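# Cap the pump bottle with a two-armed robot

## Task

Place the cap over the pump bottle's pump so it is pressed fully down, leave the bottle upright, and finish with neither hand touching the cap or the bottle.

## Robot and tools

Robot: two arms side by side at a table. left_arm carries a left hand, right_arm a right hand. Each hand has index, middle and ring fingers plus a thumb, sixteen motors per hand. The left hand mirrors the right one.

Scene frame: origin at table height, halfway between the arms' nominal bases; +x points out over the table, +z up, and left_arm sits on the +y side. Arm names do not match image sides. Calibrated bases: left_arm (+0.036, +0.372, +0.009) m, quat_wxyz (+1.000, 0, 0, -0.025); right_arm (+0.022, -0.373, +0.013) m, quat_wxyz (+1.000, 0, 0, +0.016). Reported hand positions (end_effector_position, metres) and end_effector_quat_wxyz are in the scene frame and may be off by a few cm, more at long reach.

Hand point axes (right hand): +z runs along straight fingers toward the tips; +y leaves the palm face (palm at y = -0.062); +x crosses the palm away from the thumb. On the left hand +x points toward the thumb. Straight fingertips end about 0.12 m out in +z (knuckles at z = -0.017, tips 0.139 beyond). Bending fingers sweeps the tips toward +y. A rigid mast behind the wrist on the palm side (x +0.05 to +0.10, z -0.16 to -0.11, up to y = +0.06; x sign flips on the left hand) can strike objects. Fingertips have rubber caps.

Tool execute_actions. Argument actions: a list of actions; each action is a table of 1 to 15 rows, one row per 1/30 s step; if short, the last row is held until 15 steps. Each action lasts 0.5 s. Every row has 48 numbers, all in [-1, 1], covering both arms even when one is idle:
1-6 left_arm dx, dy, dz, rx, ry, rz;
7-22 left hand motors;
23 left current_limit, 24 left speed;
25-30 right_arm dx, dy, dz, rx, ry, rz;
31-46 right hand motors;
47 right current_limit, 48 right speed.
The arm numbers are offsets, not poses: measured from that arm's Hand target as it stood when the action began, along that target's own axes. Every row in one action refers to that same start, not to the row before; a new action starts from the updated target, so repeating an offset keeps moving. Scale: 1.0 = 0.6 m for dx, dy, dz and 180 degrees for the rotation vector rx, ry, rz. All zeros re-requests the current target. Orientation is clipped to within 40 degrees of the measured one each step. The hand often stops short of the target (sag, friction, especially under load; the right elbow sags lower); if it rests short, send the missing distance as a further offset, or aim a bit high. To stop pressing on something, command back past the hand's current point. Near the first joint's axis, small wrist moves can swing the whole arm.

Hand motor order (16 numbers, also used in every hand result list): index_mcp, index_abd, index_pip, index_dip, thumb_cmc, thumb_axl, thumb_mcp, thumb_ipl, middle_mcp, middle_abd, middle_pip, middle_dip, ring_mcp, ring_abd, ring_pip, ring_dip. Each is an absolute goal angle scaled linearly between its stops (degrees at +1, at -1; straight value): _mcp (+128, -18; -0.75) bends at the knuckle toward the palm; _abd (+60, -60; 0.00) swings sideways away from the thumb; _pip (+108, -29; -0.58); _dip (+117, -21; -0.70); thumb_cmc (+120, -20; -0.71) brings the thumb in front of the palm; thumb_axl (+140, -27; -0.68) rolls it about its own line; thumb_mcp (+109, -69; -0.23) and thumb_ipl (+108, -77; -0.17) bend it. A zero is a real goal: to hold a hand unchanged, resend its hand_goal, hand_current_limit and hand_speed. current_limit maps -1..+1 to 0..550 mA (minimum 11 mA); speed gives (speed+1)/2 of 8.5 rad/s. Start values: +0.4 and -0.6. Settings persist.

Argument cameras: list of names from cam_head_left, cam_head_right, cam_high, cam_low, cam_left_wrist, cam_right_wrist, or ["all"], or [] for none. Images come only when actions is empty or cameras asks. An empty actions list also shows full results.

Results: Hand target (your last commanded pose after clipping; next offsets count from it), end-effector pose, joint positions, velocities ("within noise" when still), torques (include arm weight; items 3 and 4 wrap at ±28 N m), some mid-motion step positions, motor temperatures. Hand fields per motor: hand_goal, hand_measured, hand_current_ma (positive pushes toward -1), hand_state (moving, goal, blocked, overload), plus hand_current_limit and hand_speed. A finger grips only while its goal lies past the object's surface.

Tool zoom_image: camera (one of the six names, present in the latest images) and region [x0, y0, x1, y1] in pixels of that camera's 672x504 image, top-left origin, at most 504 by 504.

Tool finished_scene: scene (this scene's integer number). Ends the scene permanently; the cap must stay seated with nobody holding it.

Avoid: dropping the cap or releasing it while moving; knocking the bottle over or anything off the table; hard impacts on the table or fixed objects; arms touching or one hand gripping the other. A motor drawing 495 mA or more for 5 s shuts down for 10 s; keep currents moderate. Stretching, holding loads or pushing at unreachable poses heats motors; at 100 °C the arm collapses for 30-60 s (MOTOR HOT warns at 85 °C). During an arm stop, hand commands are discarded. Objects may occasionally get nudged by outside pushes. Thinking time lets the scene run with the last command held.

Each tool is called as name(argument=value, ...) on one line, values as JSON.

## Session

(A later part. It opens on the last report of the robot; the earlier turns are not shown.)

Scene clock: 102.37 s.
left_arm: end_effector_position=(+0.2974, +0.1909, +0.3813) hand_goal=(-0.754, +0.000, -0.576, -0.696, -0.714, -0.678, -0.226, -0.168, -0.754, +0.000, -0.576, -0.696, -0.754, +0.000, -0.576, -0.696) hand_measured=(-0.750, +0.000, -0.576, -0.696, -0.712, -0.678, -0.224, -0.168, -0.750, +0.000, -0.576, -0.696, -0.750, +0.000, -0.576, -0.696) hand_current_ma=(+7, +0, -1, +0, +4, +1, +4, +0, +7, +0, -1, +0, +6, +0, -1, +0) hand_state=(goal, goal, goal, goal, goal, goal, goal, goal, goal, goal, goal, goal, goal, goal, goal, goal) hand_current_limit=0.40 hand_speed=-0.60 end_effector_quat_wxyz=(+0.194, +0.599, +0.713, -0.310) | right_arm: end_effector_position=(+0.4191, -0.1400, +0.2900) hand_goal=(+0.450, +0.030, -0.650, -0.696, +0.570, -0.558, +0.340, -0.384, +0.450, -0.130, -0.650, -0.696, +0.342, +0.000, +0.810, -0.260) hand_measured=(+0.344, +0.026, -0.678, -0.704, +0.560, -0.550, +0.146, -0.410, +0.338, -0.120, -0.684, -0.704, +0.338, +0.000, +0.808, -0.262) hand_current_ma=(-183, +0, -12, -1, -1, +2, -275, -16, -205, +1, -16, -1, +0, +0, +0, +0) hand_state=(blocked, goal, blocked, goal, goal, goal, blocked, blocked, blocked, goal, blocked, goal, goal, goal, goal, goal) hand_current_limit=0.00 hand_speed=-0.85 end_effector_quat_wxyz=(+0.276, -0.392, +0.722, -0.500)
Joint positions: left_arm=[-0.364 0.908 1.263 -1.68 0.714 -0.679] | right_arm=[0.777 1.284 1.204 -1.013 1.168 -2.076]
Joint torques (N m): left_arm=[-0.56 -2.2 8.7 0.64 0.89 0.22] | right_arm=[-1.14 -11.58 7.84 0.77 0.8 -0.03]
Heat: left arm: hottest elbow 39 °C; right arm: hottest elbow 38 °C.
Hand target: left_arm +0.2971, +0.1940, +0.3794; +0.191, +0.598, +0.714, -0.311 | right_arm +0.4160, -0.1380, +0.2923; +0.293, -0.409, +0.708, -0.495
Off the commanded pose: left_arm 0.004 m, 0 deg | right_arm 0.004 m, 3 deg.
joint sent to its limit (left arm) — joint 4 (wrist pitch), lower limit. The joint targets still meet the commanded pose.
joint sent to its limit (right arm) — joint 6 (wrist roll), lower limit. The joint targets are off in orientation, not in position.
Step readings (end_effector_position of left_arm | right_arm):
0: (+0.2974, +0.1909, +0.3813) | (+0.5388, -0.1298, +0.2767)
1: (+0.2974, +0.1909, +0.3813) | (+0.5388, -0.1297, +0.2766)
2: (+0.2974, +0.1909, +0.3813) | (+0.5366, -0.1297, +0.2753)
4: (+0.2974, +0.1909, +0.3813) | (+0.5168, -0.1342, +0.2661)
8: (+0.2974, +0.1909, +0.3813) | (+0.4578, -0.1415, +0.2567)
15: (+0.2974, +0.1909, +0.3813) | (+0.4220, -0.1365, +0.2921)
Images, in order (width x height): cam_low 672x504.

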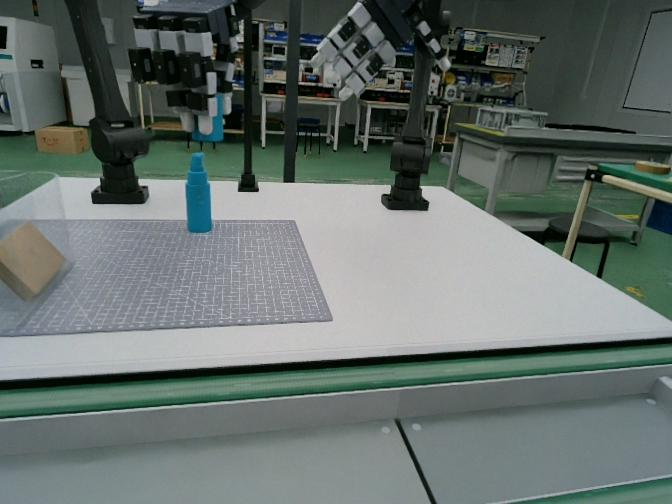

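execute_actions(actions=[[[0,0,0,0,0,0,-0.754,0,-0.576,-0.696,-0.714,-0.678,-0.226,-0.168,-0.754,0,-0.576,-0.696,-0.754,0,-0.576,-0.696,0.4,-0.6,0.1270,0.0363,-0.1755,-0.0002,-0.047,-0.017,0.45,0.03,-0.65,-0.696,0.571,-0.557,0.34,-0.384,0.45,-0.13,-0.65,-0.696,0.342,0,0.81,-0.26,0,-0.85]]], cameras=["all"])

zoom_image(camera="cam_low", region=[140, 90, 260, 240])

Scene clock: 105.33 s.
left_arm: end_effector_position=(+0.2974, +0.1909, +0.3813) hand_goal=(-0.754, +0.000, -0.576, -0.696, -0.714, -0.678, -0.226, -0.168, -0.754, +0.000, -0.576, -0.696, -0.754, +0.000, -0.576, -0.696) hand_measured=(-0.750, +0.000, -0.576, -0.696, -0.712, -0.678, -0.224, -0.168, -0.750, +0.000, -0.576, -0.696, -0.750, +0.000, -0.576, -0.696) hand_current_ma=(+7, +0, -1, +0, +4, +1, +4, +0, +7, +0, -1, +0, +6, +0, -1, +0) hand_state=(goal, goal, goal, goal, goal, goal, goal, goal, goal, goal, goal, goal, goal, goal, goal, goal) hand_current_limit=0.40 hand_speed=-0.60 end_effector_quat_wxyz=(+0.194, +0.599, +0.713, -0.310) | right_arm: end_effector_position=(+0.2869, -0.1583, +0.3020) hand_goal=(+0.450, +0.030, -0.650, -0.696, +0.570, -0.558, +0.340, -0.384, +0.450, -0.130, -0.650, -0.696, +0.342, +0.000, +0.810, -0.260) hand_measured=(+0.344, +0.026, -0.678, -0.704, +0.560, -0.550, +0.146, -0.410, +0.338, -0.120, -0.684, -0.704, +0.338, +0.000, +0.808, -0.262) hand_current_ma=(-182, +0, -12, -1, -2, +2, -275, -17, -203, +1, -16, -1, +0, +0, +0, +0) hand_state=(blocked, goal, blocked, goal, goal, goal, blocked, blocked, blocked, goal, blocked, goal, goal, goal, goal, goal) hand_current_limit=0.00 hand_speed=-0.85 end_effector_quat_wxyz=(+0.328, -0.466, +0.673, -0.472)
Joint positions: left_arm=[-0.364 0.908 1.263 -1.68 0.714 -0.679] | right_arm=[1.041 0.975 1.013 -1.238 1.198 -1.964]
Joint torques (N m): left_arm=[-0.32 -2.32 8.66 0.59 0.88 0.2] | right_arm=[-0.67 -5.54 9.2 0.25 0.85 0.11]
Heat: left arm: hottest elbow 39 °C; right arm: hottest elbow 38 °C.
Hand target: left_arm +0.2971, +0.1940, +0.3794; +0.191, +0.598, +0.714, -0.311 | right_arm +0.2858, -0.1517, +0.3068; +0.331, -0.463, +0.674, -0.471
Off the commanded pose: left_arm 0.004 m, 0 deg | right_arm 0.008 m, 0 deg.
joint sent to its limit (left arm) — joint 4 (wrist pitch), lower limit. The joint targets still meet the commanded pose.
Step readings (end_effector_position of left_arm | right_arm):
0: (+0.2974, +0.1909, +0.3813) | (+0.4191, -0.1400, +0.2900)
1: (+0.2974, +0.1909, +0.3813) | (+0.4187, -0.1400, +0.2894)
2: (+0.2974, +0.1909, +0.3813) | (+0.4154, -0.1409, +0.2879)
4: (+0.2974, +0.1909, +0.3813) | (+0.3928, -0.1447, +0.2795)
8: (+0.2974, +0.1909, +0.3813) | (+0.3326, -0.1500, +0.2769)
15: (+0.2974, +0.1909, +0.3813) | (+0.2932, -0.1573, +0.3044)

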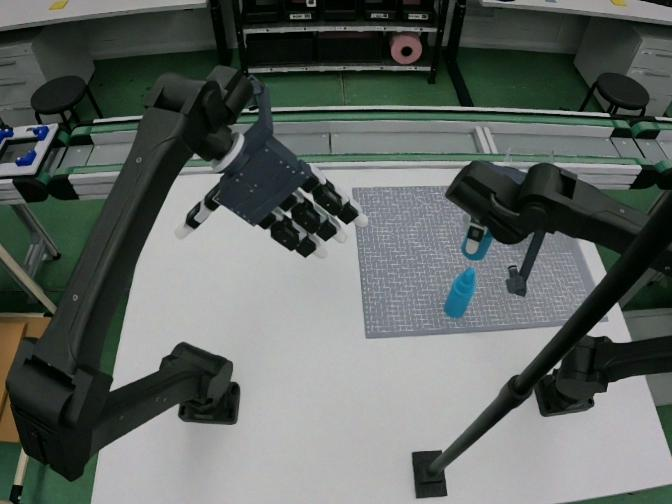

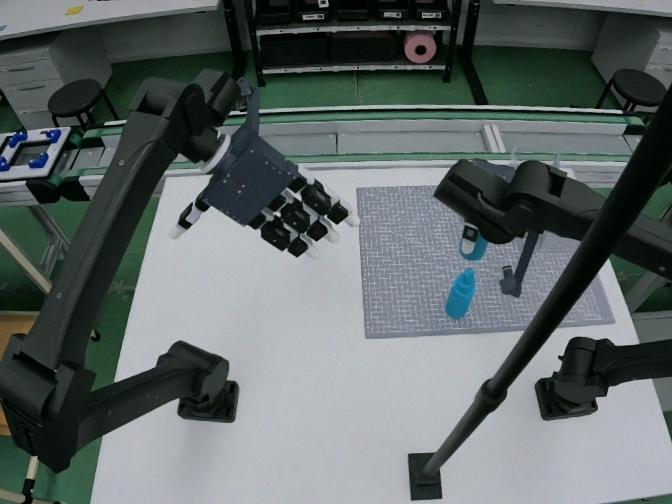

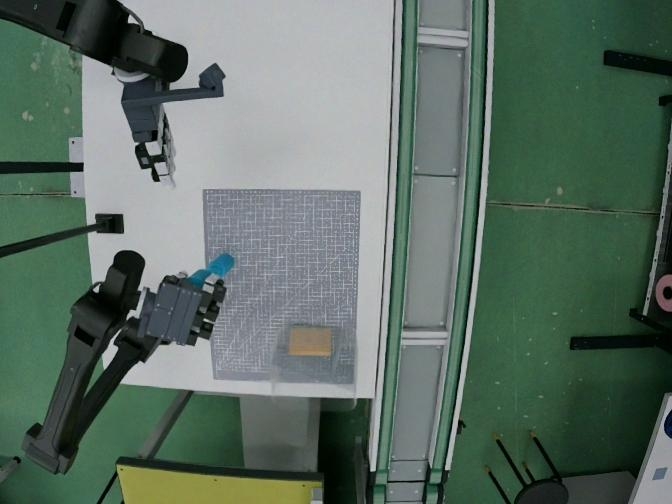

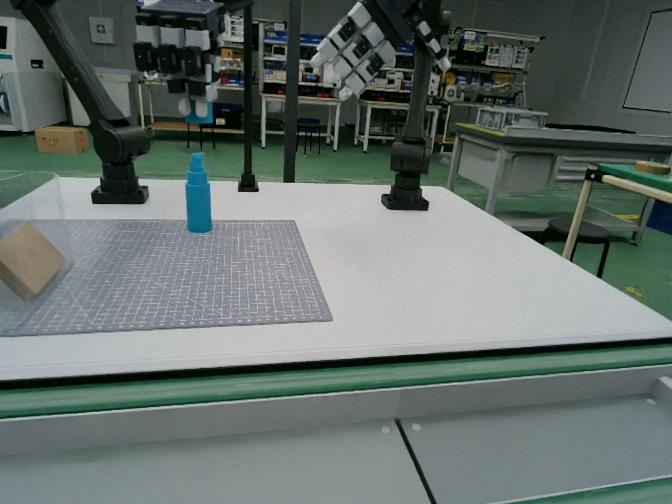

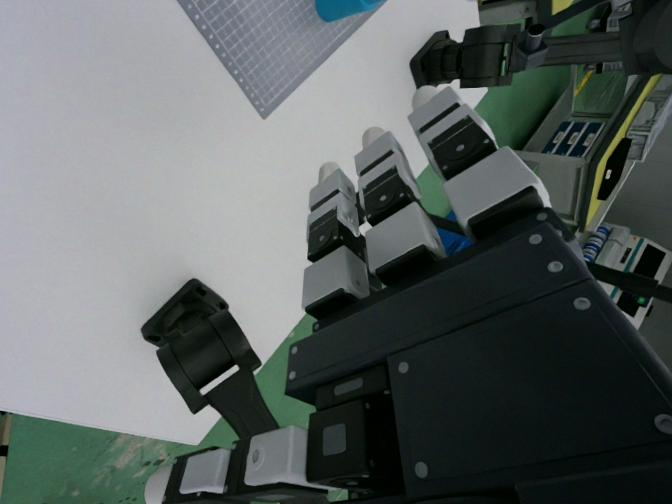

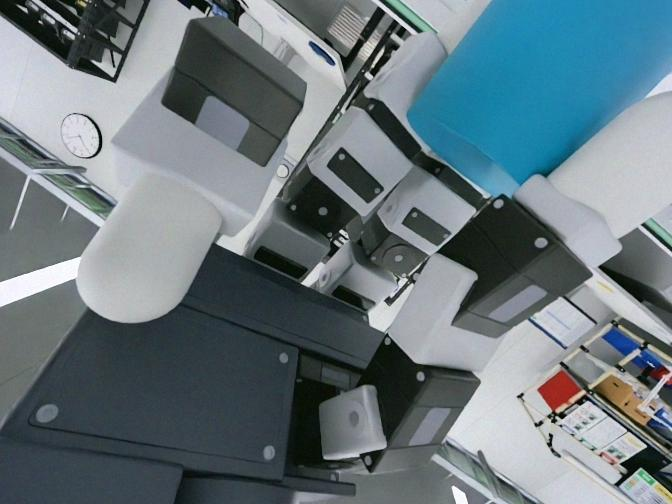

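Scaled by 3.360 from the camera's 672x504 image, which has a finer 960x720 frame.

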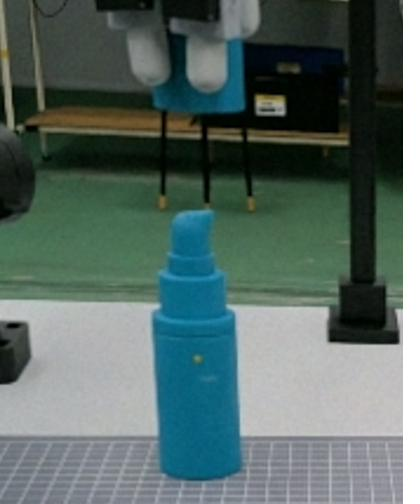

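zoom_image(camera="cam_head_left", region=[410, 200, 530, 330])

zoom_image(camera="cam_head_right", region=[410, 200, 530, 330])

Scaled by 3.877 from the camera's 672x504 image, which has a finer 960x720 frame.

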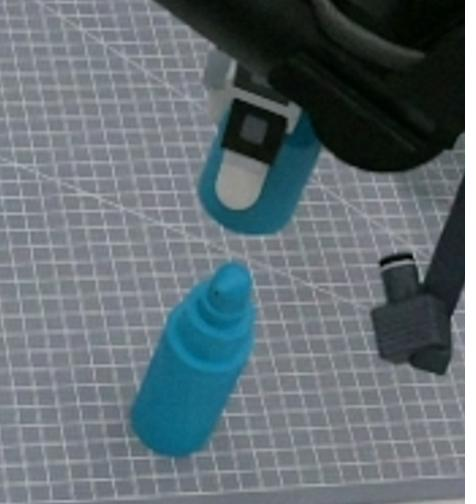

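Scaled by 3.877 from the camera's 672x504 image, which has a finer 960x720 frame.

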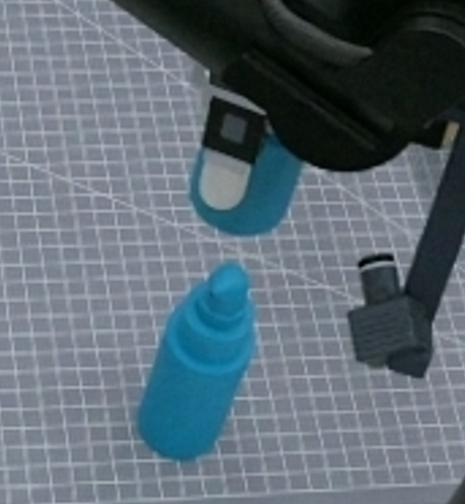

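execute_actions(actions=[[[0,0,0,0,0,0,-0.754,0,-0.576,-0.696,-0.714,-0.678,-0.226,-0.168,-0.754,0,-0.576,-0.696,-0.754,0,-0.576,-0.696,0.4,-0.6,0.0230,0.0707,0.0003,0,0,0,0.45,0.03,-0.65,-0.696,0.571,-0.557,0.34,-0.384,0.45,-0.13,-0.65,-0.696,0.342,0,0.81,-0.26,0,-0.85]]], cameras=["cam_low","cam_head_left","cam_head_right"])

zoom_image(camera="cam_low", region=[160, 110, 250, 240])

zoom_image(camera="cam_head_left", region=[420, 220, 520, 330])

zoom_image(camera="cam_head_right", region=[420, 220, 520, 330])

Scene clock: 113.63 s.
left_arm: end_effector_position=(+0.2974, +0.1909, +0.3813) hand_goal=(-0.754, +0.000, -0.576, -0.696, -0.714, -0.678, -0.226, -0.168, -0.754, +0.000, -0.576, -0.696, -0.754, +0.000, -0.576, -0.696) hand_measured=(-0.750, +0.000, -0.576, -0.696, -0.712, -0.678, -0.224, -0.168, -0.750, +0.000, -0.576, -0.696, -0.750, +0.000, -0.576, -0.696) hand_current_ma=(+7, +0, -1, +0, +4, +1, +4, +0, +7, +0, -1, +0, +6, +0, -1, +0) hand_state=(goal, goal, goal, goal, goal, goal, goal, goal, goal, goal, goal, goal, goal, goal, goal, goal) hand_current_limit=0.40 hand_speed=-0.60 end_effector_quat_wxyz=(+0.194, +0.599, +0.713, -0.310) | right_arm: end_effector_position=(+0.2701, -0.1623, +0.2643) hand_goal=(+0.450, +0.030, -0.650, -0.696, +0.570, -0.558, +0.340, -0.384, +0.450, -0.130, -0.650, -0.696, +0.342, +0.000, +0.810, -0.260) hand_measured=(+0.344, +0.026, -0.678, -0.704, +0.560, -0.550, +0.146, -0.410, +0.338, -0.120, -0.684, -0.704, +0.338, +0.000, +0.808, -0.262) hand_current_ma=(-182, +0, -12, -1, -2, +2, -275, -17, -203, +1, -16, -1, +0, +0, +0, +0) hand_state=(blocked, goal, blocked, goal, goal, goal, blocked, blocked, blocked, goal, blocked, goal, goal, goal, goal, goal) hand_current_limit=0.00 hand_speed=-0.85 end_effector_quat_wxyz=(+0.327, -0.463, +0.675, -0.472)
Joint positions: left_arm=[-0.364 0.908 1.263 -1.68 0.714 -0.679] | right_arm=[1.089 0.973 0.922 -1.287 1.213 -1.814]
Joint torques (N m): left_arm=[-0.44 -2.61 8.68 0.59 0.86 0.21] | right_arm=[-0.56 -6.12 8.18 0.02 0.94 0.11]
Heat: left arm: hottest elbow 39 °C; right arm: hottest elbow 39 °C.
Hand target: left_arm +0.2971, +0.1940, +0.3794; +0.191, +0.598, +0.714, -0.311 | right_arm +0.2678, -0.1595, +0.2666; +0.331, -0.463, +0.674, -0.471
Off the commanded pose: left_arm 0.004 m, 0 deg | right_arm 0.004 m, 1 deg.
joint sent to its limit (left arm) — joint 4 (wrist pitch), lower limit. The joint targets still meet the commanded pose.
Step readings (end_effector_position of left_arm | right_arm):
0: (+0.2974, +0.1909, +0.3813) | (+0.2870, -0.1583, +0.3020)
1: (+0.2974, +0.1909, +0.3813) | (+0.2870, -0.1582, +0.3021)
2: (+0.2974, +0.1909, +0.3813) | (+0.2868, -0.1581, +0.3013)
4: (+0.2974, +0.1909, +0.3813) | (+0.2844, -0.1578, +0.2951)
8: (+0.2974, +0.1909, +0.3813) | (+0.2738, -0.1617, +0.2696)
15: (+0.2974, +0.1909, +0.3813) | (+0.2700, -0.1626, +0.2640)
Images, in order (width x height): cam_head_left 672x504, cam_head_right 672x504, cam_low 672x504.

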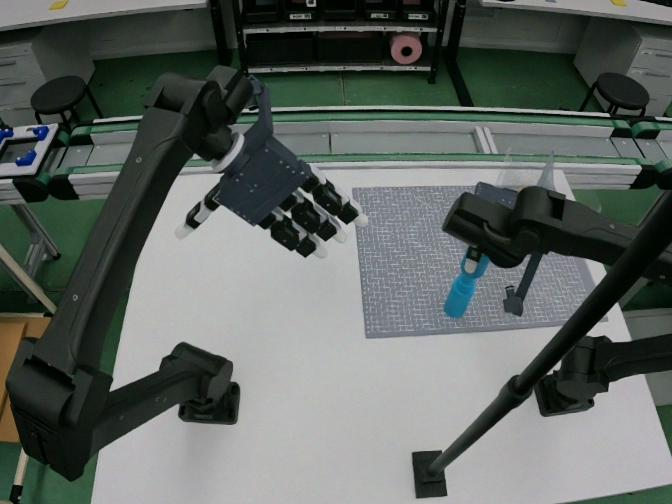

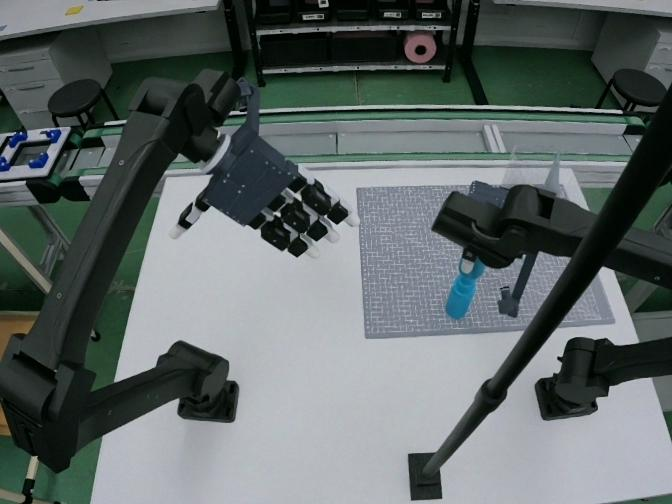

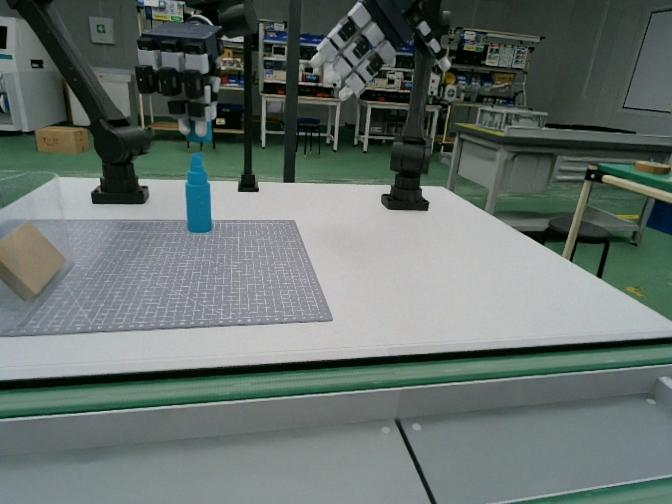

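Scaled by 3.877 from the camera's 672x504 image, which has a finer 960x720 frame.

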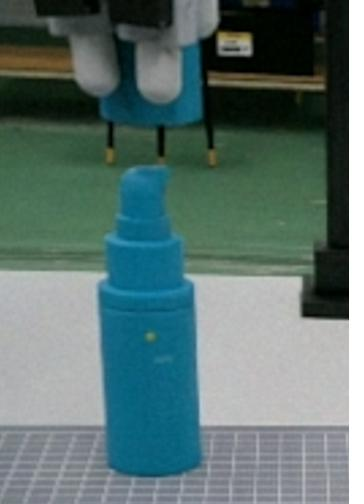

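Scaled by 4.582 from the camera's 672x504 image, which has a finer 960x720 frame.

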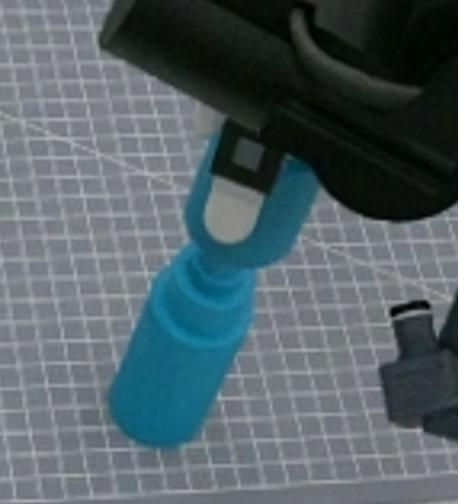

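Scaled by 4.582 from the camera's 672x504 image, which has a finer 960x720 frame.

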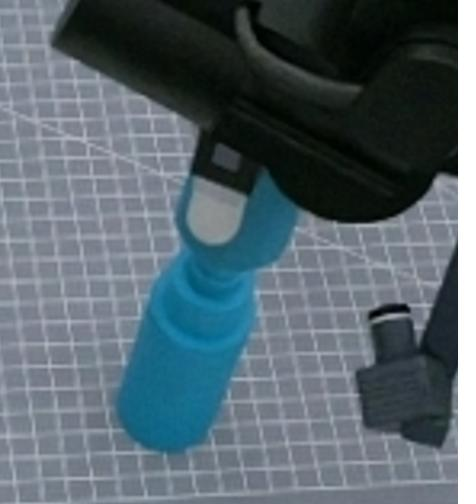

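zoom_image(camera="cam_low", region=[175, 125, 225, 185])

zoom_image(camera="cam_head_left", region=[450, 240, 500, 300])

zoom_image(camera="cam_high", region=[180, 220, 260, 320])

Scaled by 8.400 from the camera's 672x504 image, which has a finer 960x720 frame.

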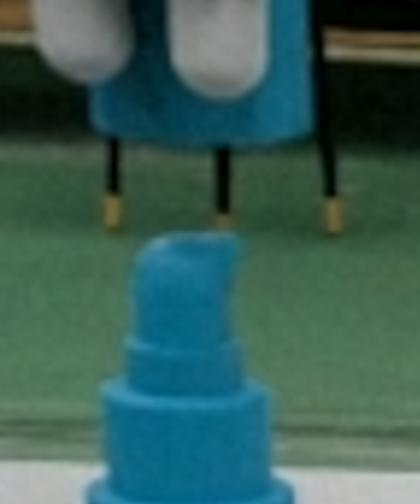

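Scaled by 8.400 from the camera's 672x504 image, which has a finer 960x720 frame.

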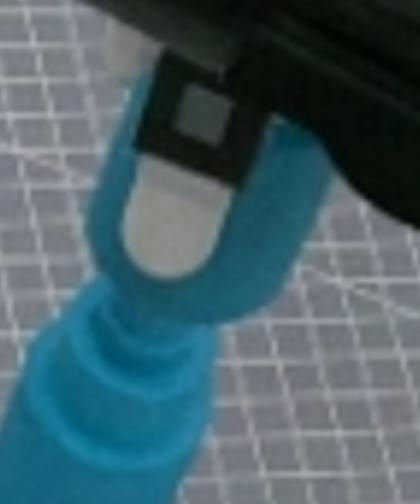

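This scene's latest camera images include none from cam_high. They are from: cam_head_left, cam_head_right, cam_low. cam_high's image comes with the result of a call that names it in "cameras".

execute_actions(actions=[[[0,0,0,0,0,0,-0.754,0,-0.576,-0.696,-0.714,-0.678,-0.226,-0.168,-0.754,0,-0.576,-0.696,-0.754,0,-0.576,-0.696,0.4,-0.6,0.0085,0.0448,0.0232,0,0,0,0.45,0.03,-0.65,-0.696,0.571,-0.557,0.34,-0.384,0.45,-0.13,-0.65,-0.696,0.342,0,0.81,-0.26,0,-0.85]]], cameras=["cam_low","cam_head_left","cam_head_right","cam_high"])

zoom_image(camera="cam_low", region=[170, 130, 230, 210])

zoom_image(camera="cam_head_left", region=[435, 240, 505, 325])

zoom_image(camera="cam_high", region=[180, 220, 260, 320])

Scene clock: 129.20 s.
left_arm: end_effector_position=(+0.2974, +0.1909, +0.3813) hand_goal=(-0.754, +0.000, -0.576, -0.696, -0.714, -0.678, -0.226, -0.168, -0.754, +0.000, -0.576, -0.696, -0.754, +0.000, -0.576, -0.696) hand_measured=(-0.750, +0.000, -0.576, -0.696, -0.712, -0.678, -0.224, -0.168, -0.750, +0.000, -0.576, -0.696, -0.750, +0.000, -0.576, -0.696) hand_current_ma=(+7, +0, -1, +0, +4, +1, +4, +0, +7, +0, -1, +0, +6, +0, -1, +0) hand_state=(goal, goal, goal, goal, goal, goal, goal, goal, goal, goal, goal, goal, goal, goal, goal, goal) hand_current_limit=0.40 hand_speed=-0.60 end_effector_quat_wxyz=(+0.194, +0.599, +0.713, -0.310) | right_arm: end_effector_position=(+0.2696, -0.1638, +0.2361) hand_goal=(+0.450, +0.030, -0.650, -0.696, +0.570, -0.558, +0.340, -0.384, +0.450, -0.130, -0.650, -0.696, +0.342, +0.000, +0.810, -0.260) hand_measured=(+0.344, +0.026, -0.680, -0.706, +0.560, -0.550, +0.146, -0.410, +0.338, -0.120, -0.684, -0.704, +0.338, +0.000, +0.808, -0.262) hand_current_ma=(-182, +0, -12, -1, -2, +2, -275, -17, -203, +1, -16, -1, +0, +0, +0, +0) hand_state=(blocked, goal, blocked, goal, goal, goal, blocked, blocked, blocked, goal, blocked, goal, goal, goal, goal, goal) hand_current_limit=0.00 hand_speed=-0.85 end_effector_quat_wxyz=(+0.327, -0.465, +0.673, -0.473)
Joint positions: left_arm=[-0.364 0.908 1.263 -1.68 0.714 -0.679] | right_arm=[1.089 0.973 0.846 -1.2 1.214 -1.83]
Joint torques (N m): left_arm=[-0.38 -1.9 8.72 0.59 0.88 0.2] | right_arm=[-1.9 -7.06 7.31 0.9 0.79 -0.11]
Heat: left arm: hottest elbow 39 °C; right arm: hottest elbow 39 °C.
Hand target: left_arm +0.2971, +0.1940, +0.3794; +0.191, +0.598, +0.714, -0.311 | right_arm +0.2699, -0.1653, +0.2365; +0.331, -0.463, +0.674, -0.471
Off the commanded pose: left_arm 0.004 m, 0 deg | right_arm 0.002 m, 1 deg.
joint sent to its limit (left arm) — joint 4 (wrist pitch), lower limit. The joint targets still meet the commanded pose.
Step readings (end_effector_position of left_arm | right_arm):
0: (+0.2974, +0.1909, +0.3813) | (+0.2701, -0.1623, +0.2643)
1: (+0.2974, +0.1909, +0.3813) | (+0.2701, -0.1623, +0.2643)
2: (+0.2974, +0.1909, +0.3813) | (+0.2702, -0.1625, +0.2634)
4: (+0.2974, +0.1909, +0.3813) | (+0.2704, -0.1627, +0.2572)
8: (+0.2974, +0.1909, +0.3813) | (+0.2682, -0.1667, +0.2389)
15: (+0.2974, +0.1909, +0.3813) | (+0.2695, -0.1644, +0.2360)
Images, in order (width x height): cam_head_left 672x504, cam_head_right 672x504, cam_high 672x504, cam_low 672x504.

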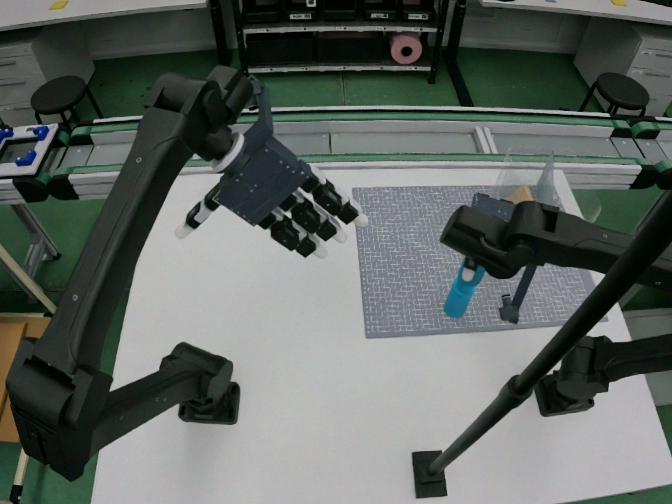

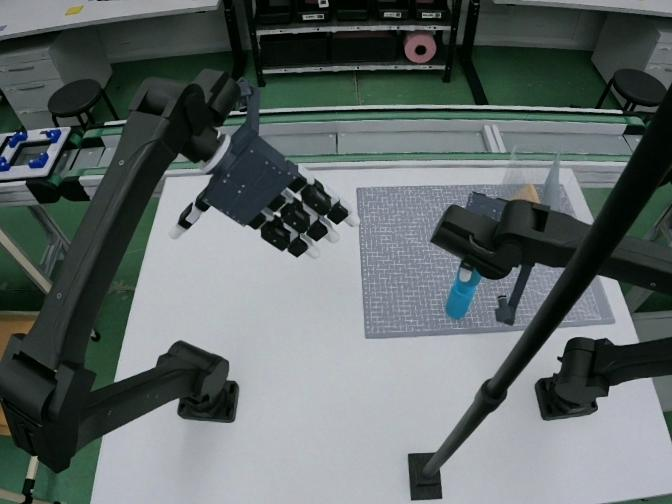

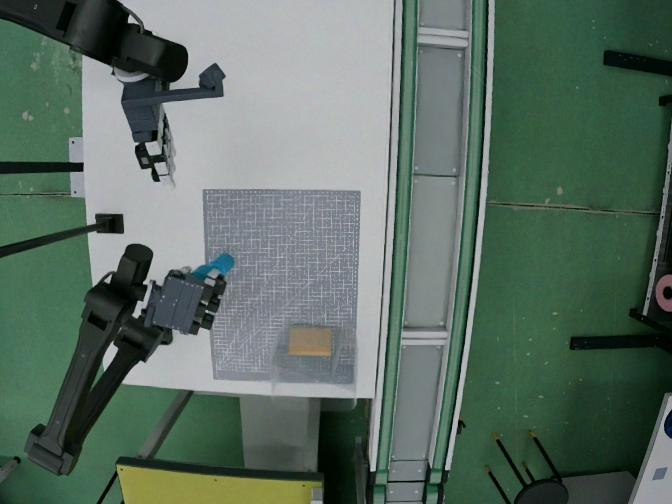

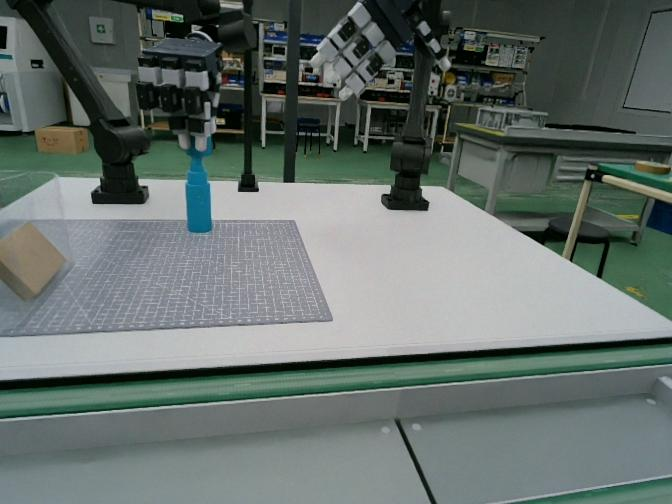

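Scaled by 6.300 from the camera's 672x504 image, which has a finer 960x720 frame.

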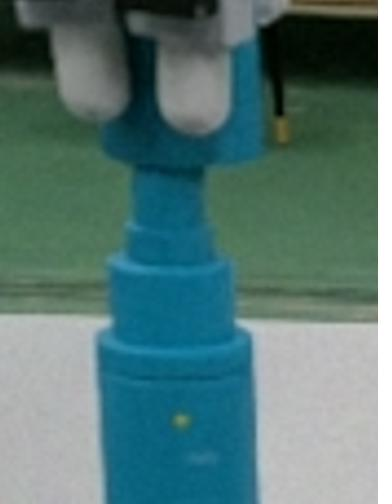

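Scaled by 5.929 from the camera's 672x504 image, which has a finer 960x720 frame.

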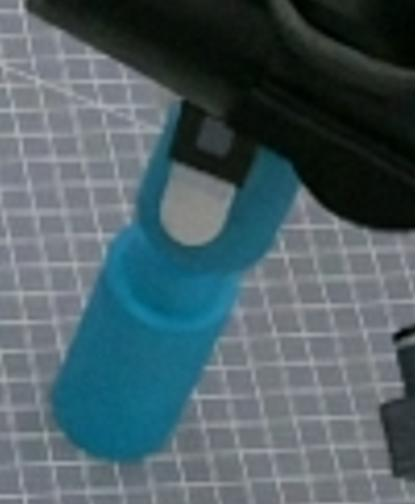

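Scaled by 5.040 from the camera's 672x504 image, which has a finer 960x720 frame.

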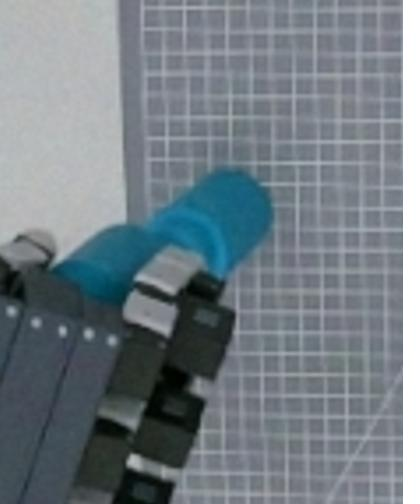

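execute_actions(actions=[[[0,0,0,0,0,0,-0.754,0,-0.576,-0.696,-0.714,-0.678,-0.226,-0.168,-0.754,0,-0.576,-0.696,-0.754,0,-0.576,-0.696,0.4,-0.6,0.0017,0.0120,0.0257,0,0,0,0.45,0.03,-0.65,-0.696,0.571,-0.557,0.34,-0.384,0.45,-0.13,-0.65,-0.696,0.342,0,0.81,-0.26,0,-0.85]]], cameras=["cam_low","cam_head_left","cam_high"])

zoom_image(camera="cam_low", region=[170, 130, 230, 210])

zoom_image(camera="cam_head_left", region=[435, 240, 505, 325])

zoom_image(camera="cam_high", region=[180, 220, 260, 320])

Scene clock: 137.07 s.
left_arm: end_effector_position=(+0.2974, +0.1909, +0.3813) hand_goal=(-0.754, +0.000, -0.576, -0.696, -0.714, -0.678, -0.226, -0.168, -0.754, +0.000, -0.576, -0.696, -0.754, +0.000, -0.576, -0.696) hand_measured=(-0.750, +0.000, -0.576, -0.696, -0.712, -0.678, -0.224, -0.168, -0.750, +0.000, -0.576, -0.696, -0.750, +0.000, -0.576, -0.696) hand_current_ma=(+7, +0, -1, +0, +4, +1, +4, +0, +7, +0, -1, +0, +6, +0, -1, +0) hand_state=(goal, goal, goal, goal, goal, goal, goal, goal, goal, goal, goal, goal, goal, goal, goal, goal) hand_current_limit=0.40 hand_speed=-0.60 end_effector_quat_wxyz=(+0.194, +0.599, +0.713, -0.310) | right_arm: end_effector_position=(+0.2785, -0.1663, +0.2213) hand_goal=(+0.450, +0.030, -0.650, -0.696, +0.570, -0.558, +0.340, -0.384, +0.450, -0.130, -0.650, -0.696, +0.342, +0.000, +0.810, -0.260) hand_measured=(+0.344, +0.026, -0.680, -0.706, +0.560, -0.548, +0.146, -0.410, +0.338, -0.120, -0.684, -0.704, +0.338, +0.000, +0.808, -0.262) hand_current_ma=(-182, +0, -12, -1, -2, +2, -275, -17, -203, +1, -16, -1, +0, +0, +0, +0) hand_state=(blocked, goal, blocked, goal, goal, goal, blocked, blocked, blocked, goal, blocked, goal, goal, goal, goal, goal) hand_current_limit=0.00 hand_speed=-0.85 end_effector_quat_wxyz=(+0.326, -0.471, +0.670, -0.473)
Joint positions: left_arm=[-0.364 0.908 1.263 -1.68 0.714 -0.679] | right_arm=[1.053 0.964 0.797 -1.055 1.2 -1.951]
Joint torques (N m): left_arm=[-0.09 -2.32 8.68 0.44 0.87 0.21] | right_arm=[-2.9 -7.41 7.51 1.07 0.77 -0.08]
Heat: left arm: hottest elbow 39 °C; right arm: hottest elbow 38 °C.
Hand target: left_arm +0.2971, +0.1940, +0.3794; +0.191, +0.598, +0.714, -0.311 | right_arm +0.2809, -0.1703, +0.2246; +0.331, -0.463, +0.674, -0.471
Off the commanded pose: left_arm 0.004 m, 0 deg | right_arm 0.006 m, 1 deg.
joint sent to its limit (left arm) — joint 4 (wrist pitch), lower limit. The joint targets still meet the commanded pose.
Step readings (end_effector_position of left_arm | right_arm):
0: (+0.2974, +0.1909, +0.3813) | (+0.2696, -0.1638, +0.2360)
1: (+0.2974, +0.1909, +0.3813) | (+0.2697, -0.1637, +0.2359)
2: (+0.2974, +0.1909, +0.3813) | (+0.2701, -0.1631, +0.2353)
4: (+0.2974, +0.1909, +0.3813) | (+0.2730, -0.1627, +0.2319)
8: (+0.2974, +0.1909, +0.3813) | (+0.2767, -0.1650, +0.2232)
15: (+0.2974, +0.1909, +0.3813) | (+0.2788, -0.1660, +0.2204)
Images, in order (width x height): cam_head_left 672x504, cam_high 672x504, cam_low 672x504.

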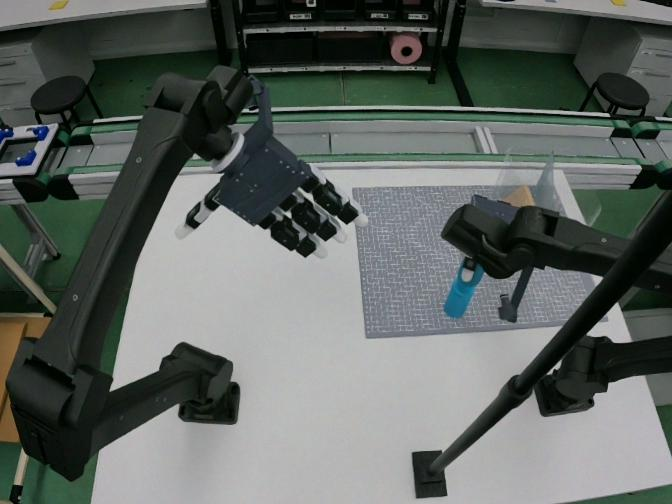

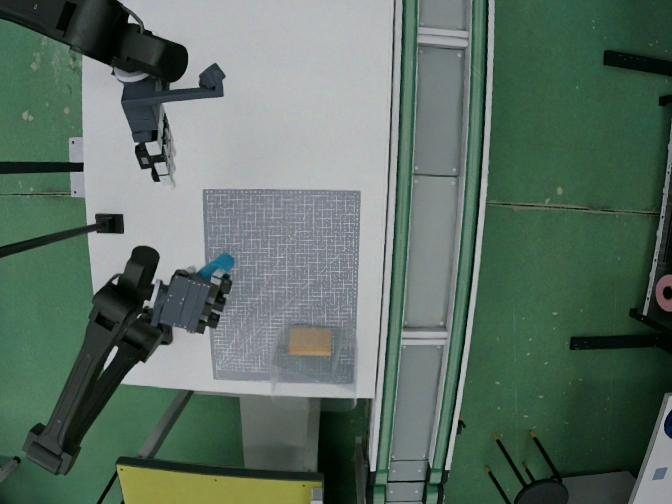

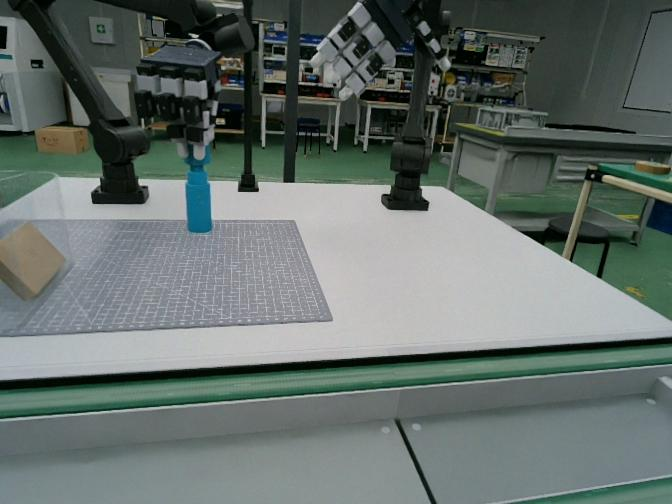

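Scaled by 6.300 from the camera's 672x504 image, which has a finer 960x720 frame.

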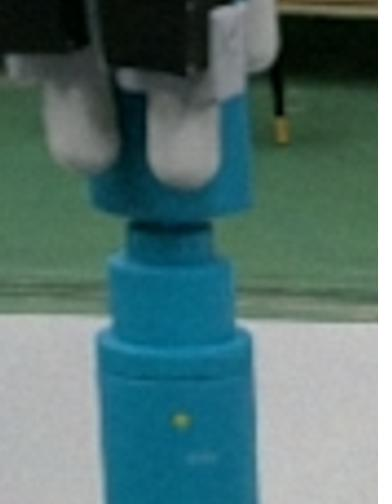

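Scaled by 5.929 from the camera's 672x504 image, which has a finer 960x720 frame.

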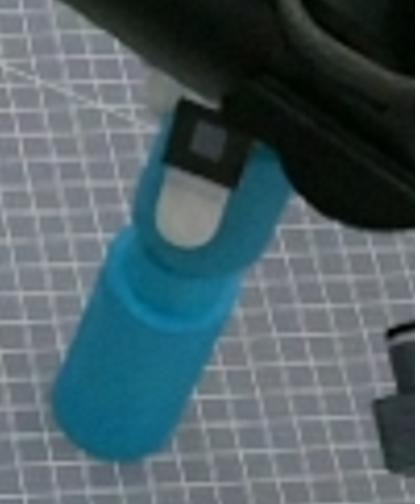

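Scaled by 5.040 from the camera's 672x504 image, which has a finer 960x720 frame.

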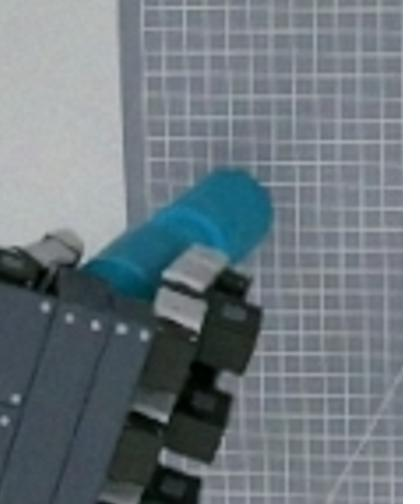

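execute_actions(actions=[[[0,0,0,0,0,0,-0.754,0,-0.576,-0.696,-0.714,-0.678,-0.226,-0.168,-0.754,0,-0.576,-0.696,-0.754,0,-0.576,-0.696,0.4,-0.6,0.0017,0.0342,0.0130,0,0,0,0.45,0.03,-0.65,-0.696,0.571,-0.557,0.34,-0.384,0.45,-0.13,-0.65,-0.696,0.342,0,0.81,-0.26,0,-0.85]]], cameras=["cam_low","cam_head_left","cam_high"])

zoom_image(camera="cam_low", region=[170, 130, 230, 210])

zoom_image(camera="cam_head_left", region=[435, 240, 505, 325])

zoom_image(camera="cam_high", region=[190, 230, 250, 290])

Scene clock: 140.27 s.
left_arm: end_effector_position=(+0.2974, +0.1909, +0.3813) hand_goal=(-0.754, +0.000, -0.576, -0.696, -0.714, -0.678, -0.226, -0.168, -0.754, +0.000, -0.576, -0.696, -0.754, +0.000, -0.576, -0.696) hand_measured=(-0.750, +0.000, -0.576, -0.696, -0.712, -0.678, -0.224, -0.168, -0.750, +0.000, -0.576, -0.696, -0.750, +0.000, -0.576, -0.696) hand_current_ma=(+7, +0, -1, +0, +4, +1, +4, +0, +7, +0, -1, +0, +6, +0, -1, +0) hand_state=(goal, goal, goal, goal, goal, goal, goal, goal, goal, goal, goal, goal, goal, goal, goal, goal) hand_current_limit=0.40 hand_speed=-0.60 end_effector_quat_wxyz=(+0.194, +0.599, +0.713, -0.310) | right_arm: end_effector_position=(+0.2791, -0.1678, +0.2034) hand_goal=(+0.450, +0.030, -0.650, -0.696, +0.570, -0.558, +0.340, -0.384, +0.450, -0.130, -0.650, -0.696, +0.342, +0.000, +0.810, -0.260) hand_measured=(+0.344, +0.026, -0.680, -0.706, +0.560, -0.548, +0.146, -0.410, +0.338, -0.120, -0.684, -0.704, +0.338, +0.000, +0.808, -0.262) hand_current_ma=(-180, +0, -12, -1, -1, +2, -275, -17, -201, +1, -17, -1, +0, +0, +0, +0) hand_state=(blocked, goal, blocked, goal, goal, goal, blocked, blocked, blocked, goal, blocked, goal, goal, goal, goal, goal) hand_current_limit=0.00 hand_speed=-0.85 end_effector_quat_wxyz=(+0.331, -0.467, +0.671, -0.471)
Joint positions: left_arm=[-0.364 0.908 1.263 -1.68 0.714 -0.679] | right_arm=[1.049 0.963 0.745 -0.985 1.201 -1.959]
Joint torques (N m): left_arm=[-0.5 -2.2 8.75 0.59 0.9 0.22] | right_arm=[-2.78 -6.59 7.24 1.03 0.7 -0.09]
Heat: left arm: hottest elbow 39 °C; right arm: hottest elbow 38 °C.
Hand target: left_arm +0.2971, +0.1940, +0.3794; +0.191, +0.598, +0.714, -0.311 | right_arm +0.2810, -0.1713, +0.2026; +0.331, -0.463, +0.674, -0.471
Off the commanded pose: left_arm 0.004 m, 0 deg | right_arm 0.004 m, 1 deg.
joint sent to its limit (left arm) — joint 4 (wrist pitch), lower limit. The joint targets still meet the commanded pose.
Step readings (end_effector_position of left_arm | right_arm):
0: (+0.2974, +0.1909, +0.3813) | (+0.2785, -0.1663, +0.2213)
1: (+0.2974, +0.1909, +0.3813) | (+0.2785, -0.1664, +0.2212)
2: (+0.2974, +0.1909, +0.3813) | (+0.2786, -0.1661, +0.2203)
4: (+0.2974, +0.1909, +0.3813) | (+0.2787, -0.1659, +0.2159)
8: (+0.2974, +0.1909, +0.3813) | (+0.2774, -0.1698, +0.2042)
15: (+0.2974, +0.1909, +0.3813) | (+0.2789, -0.1678, +0.2036)
Images, in order (width x height): cam_head_left 672x504, cam_high 672x504, cam_low 672x504.

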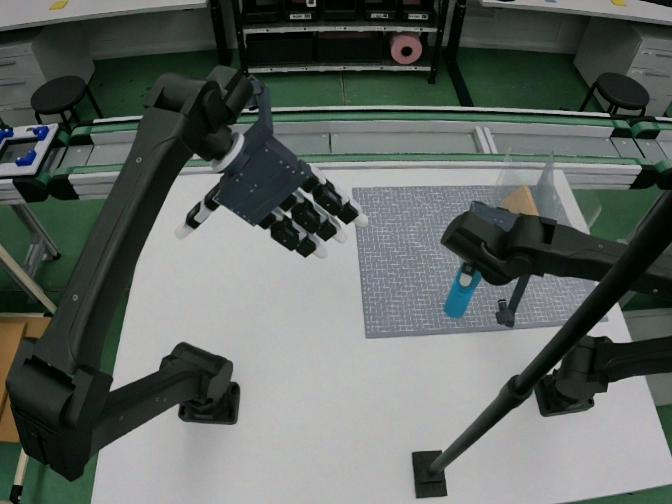

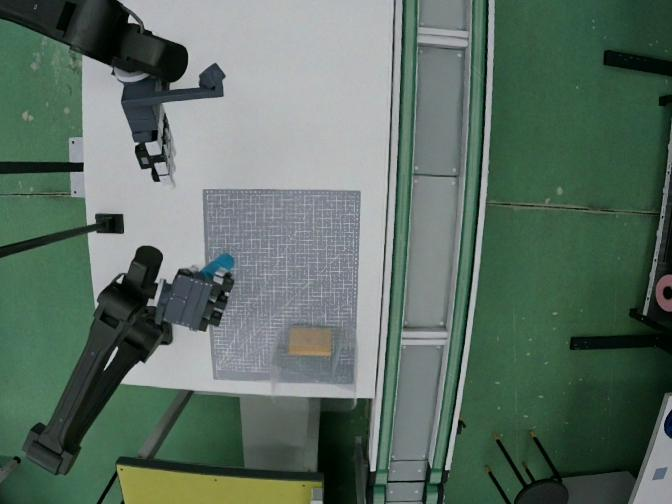

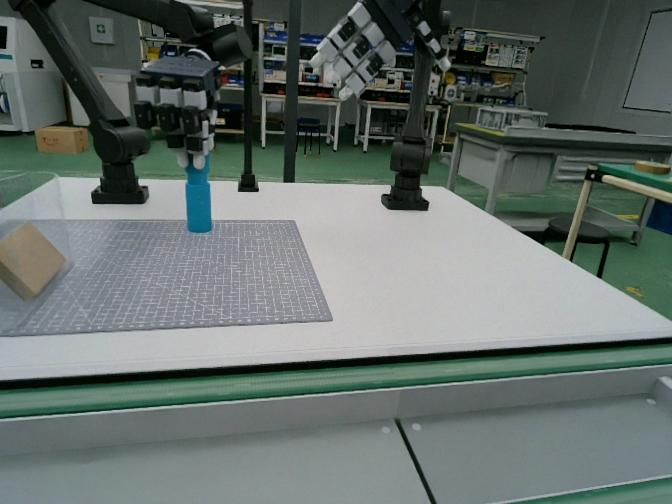

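Scaled by 6.300 from the camera's 672x504 image, which has a finer 960x720 frame.

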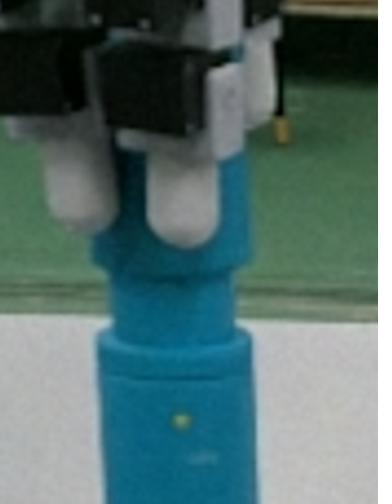

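Scaled by 5.929 from the camera's 672x504 image, which has a finer 960x720 frame.

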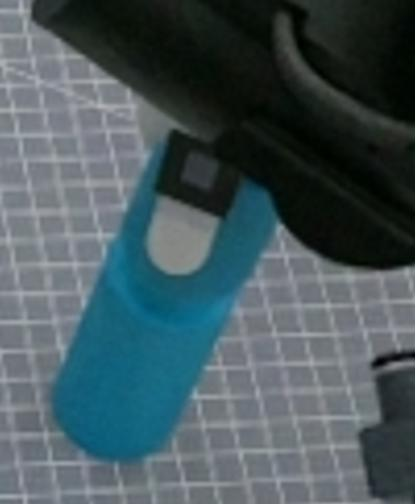

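Scaled by 8.400 from the camera's 672x504 image, which has a finer 960x720 frame.

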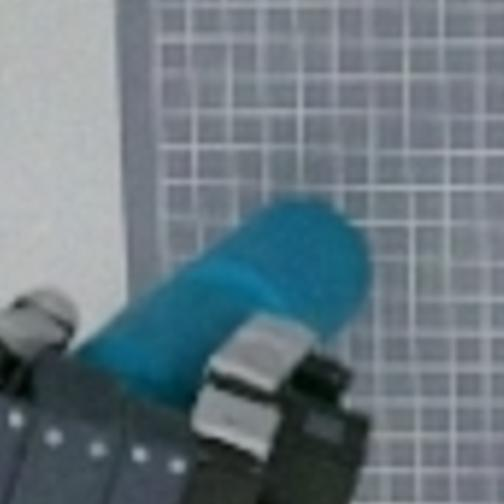

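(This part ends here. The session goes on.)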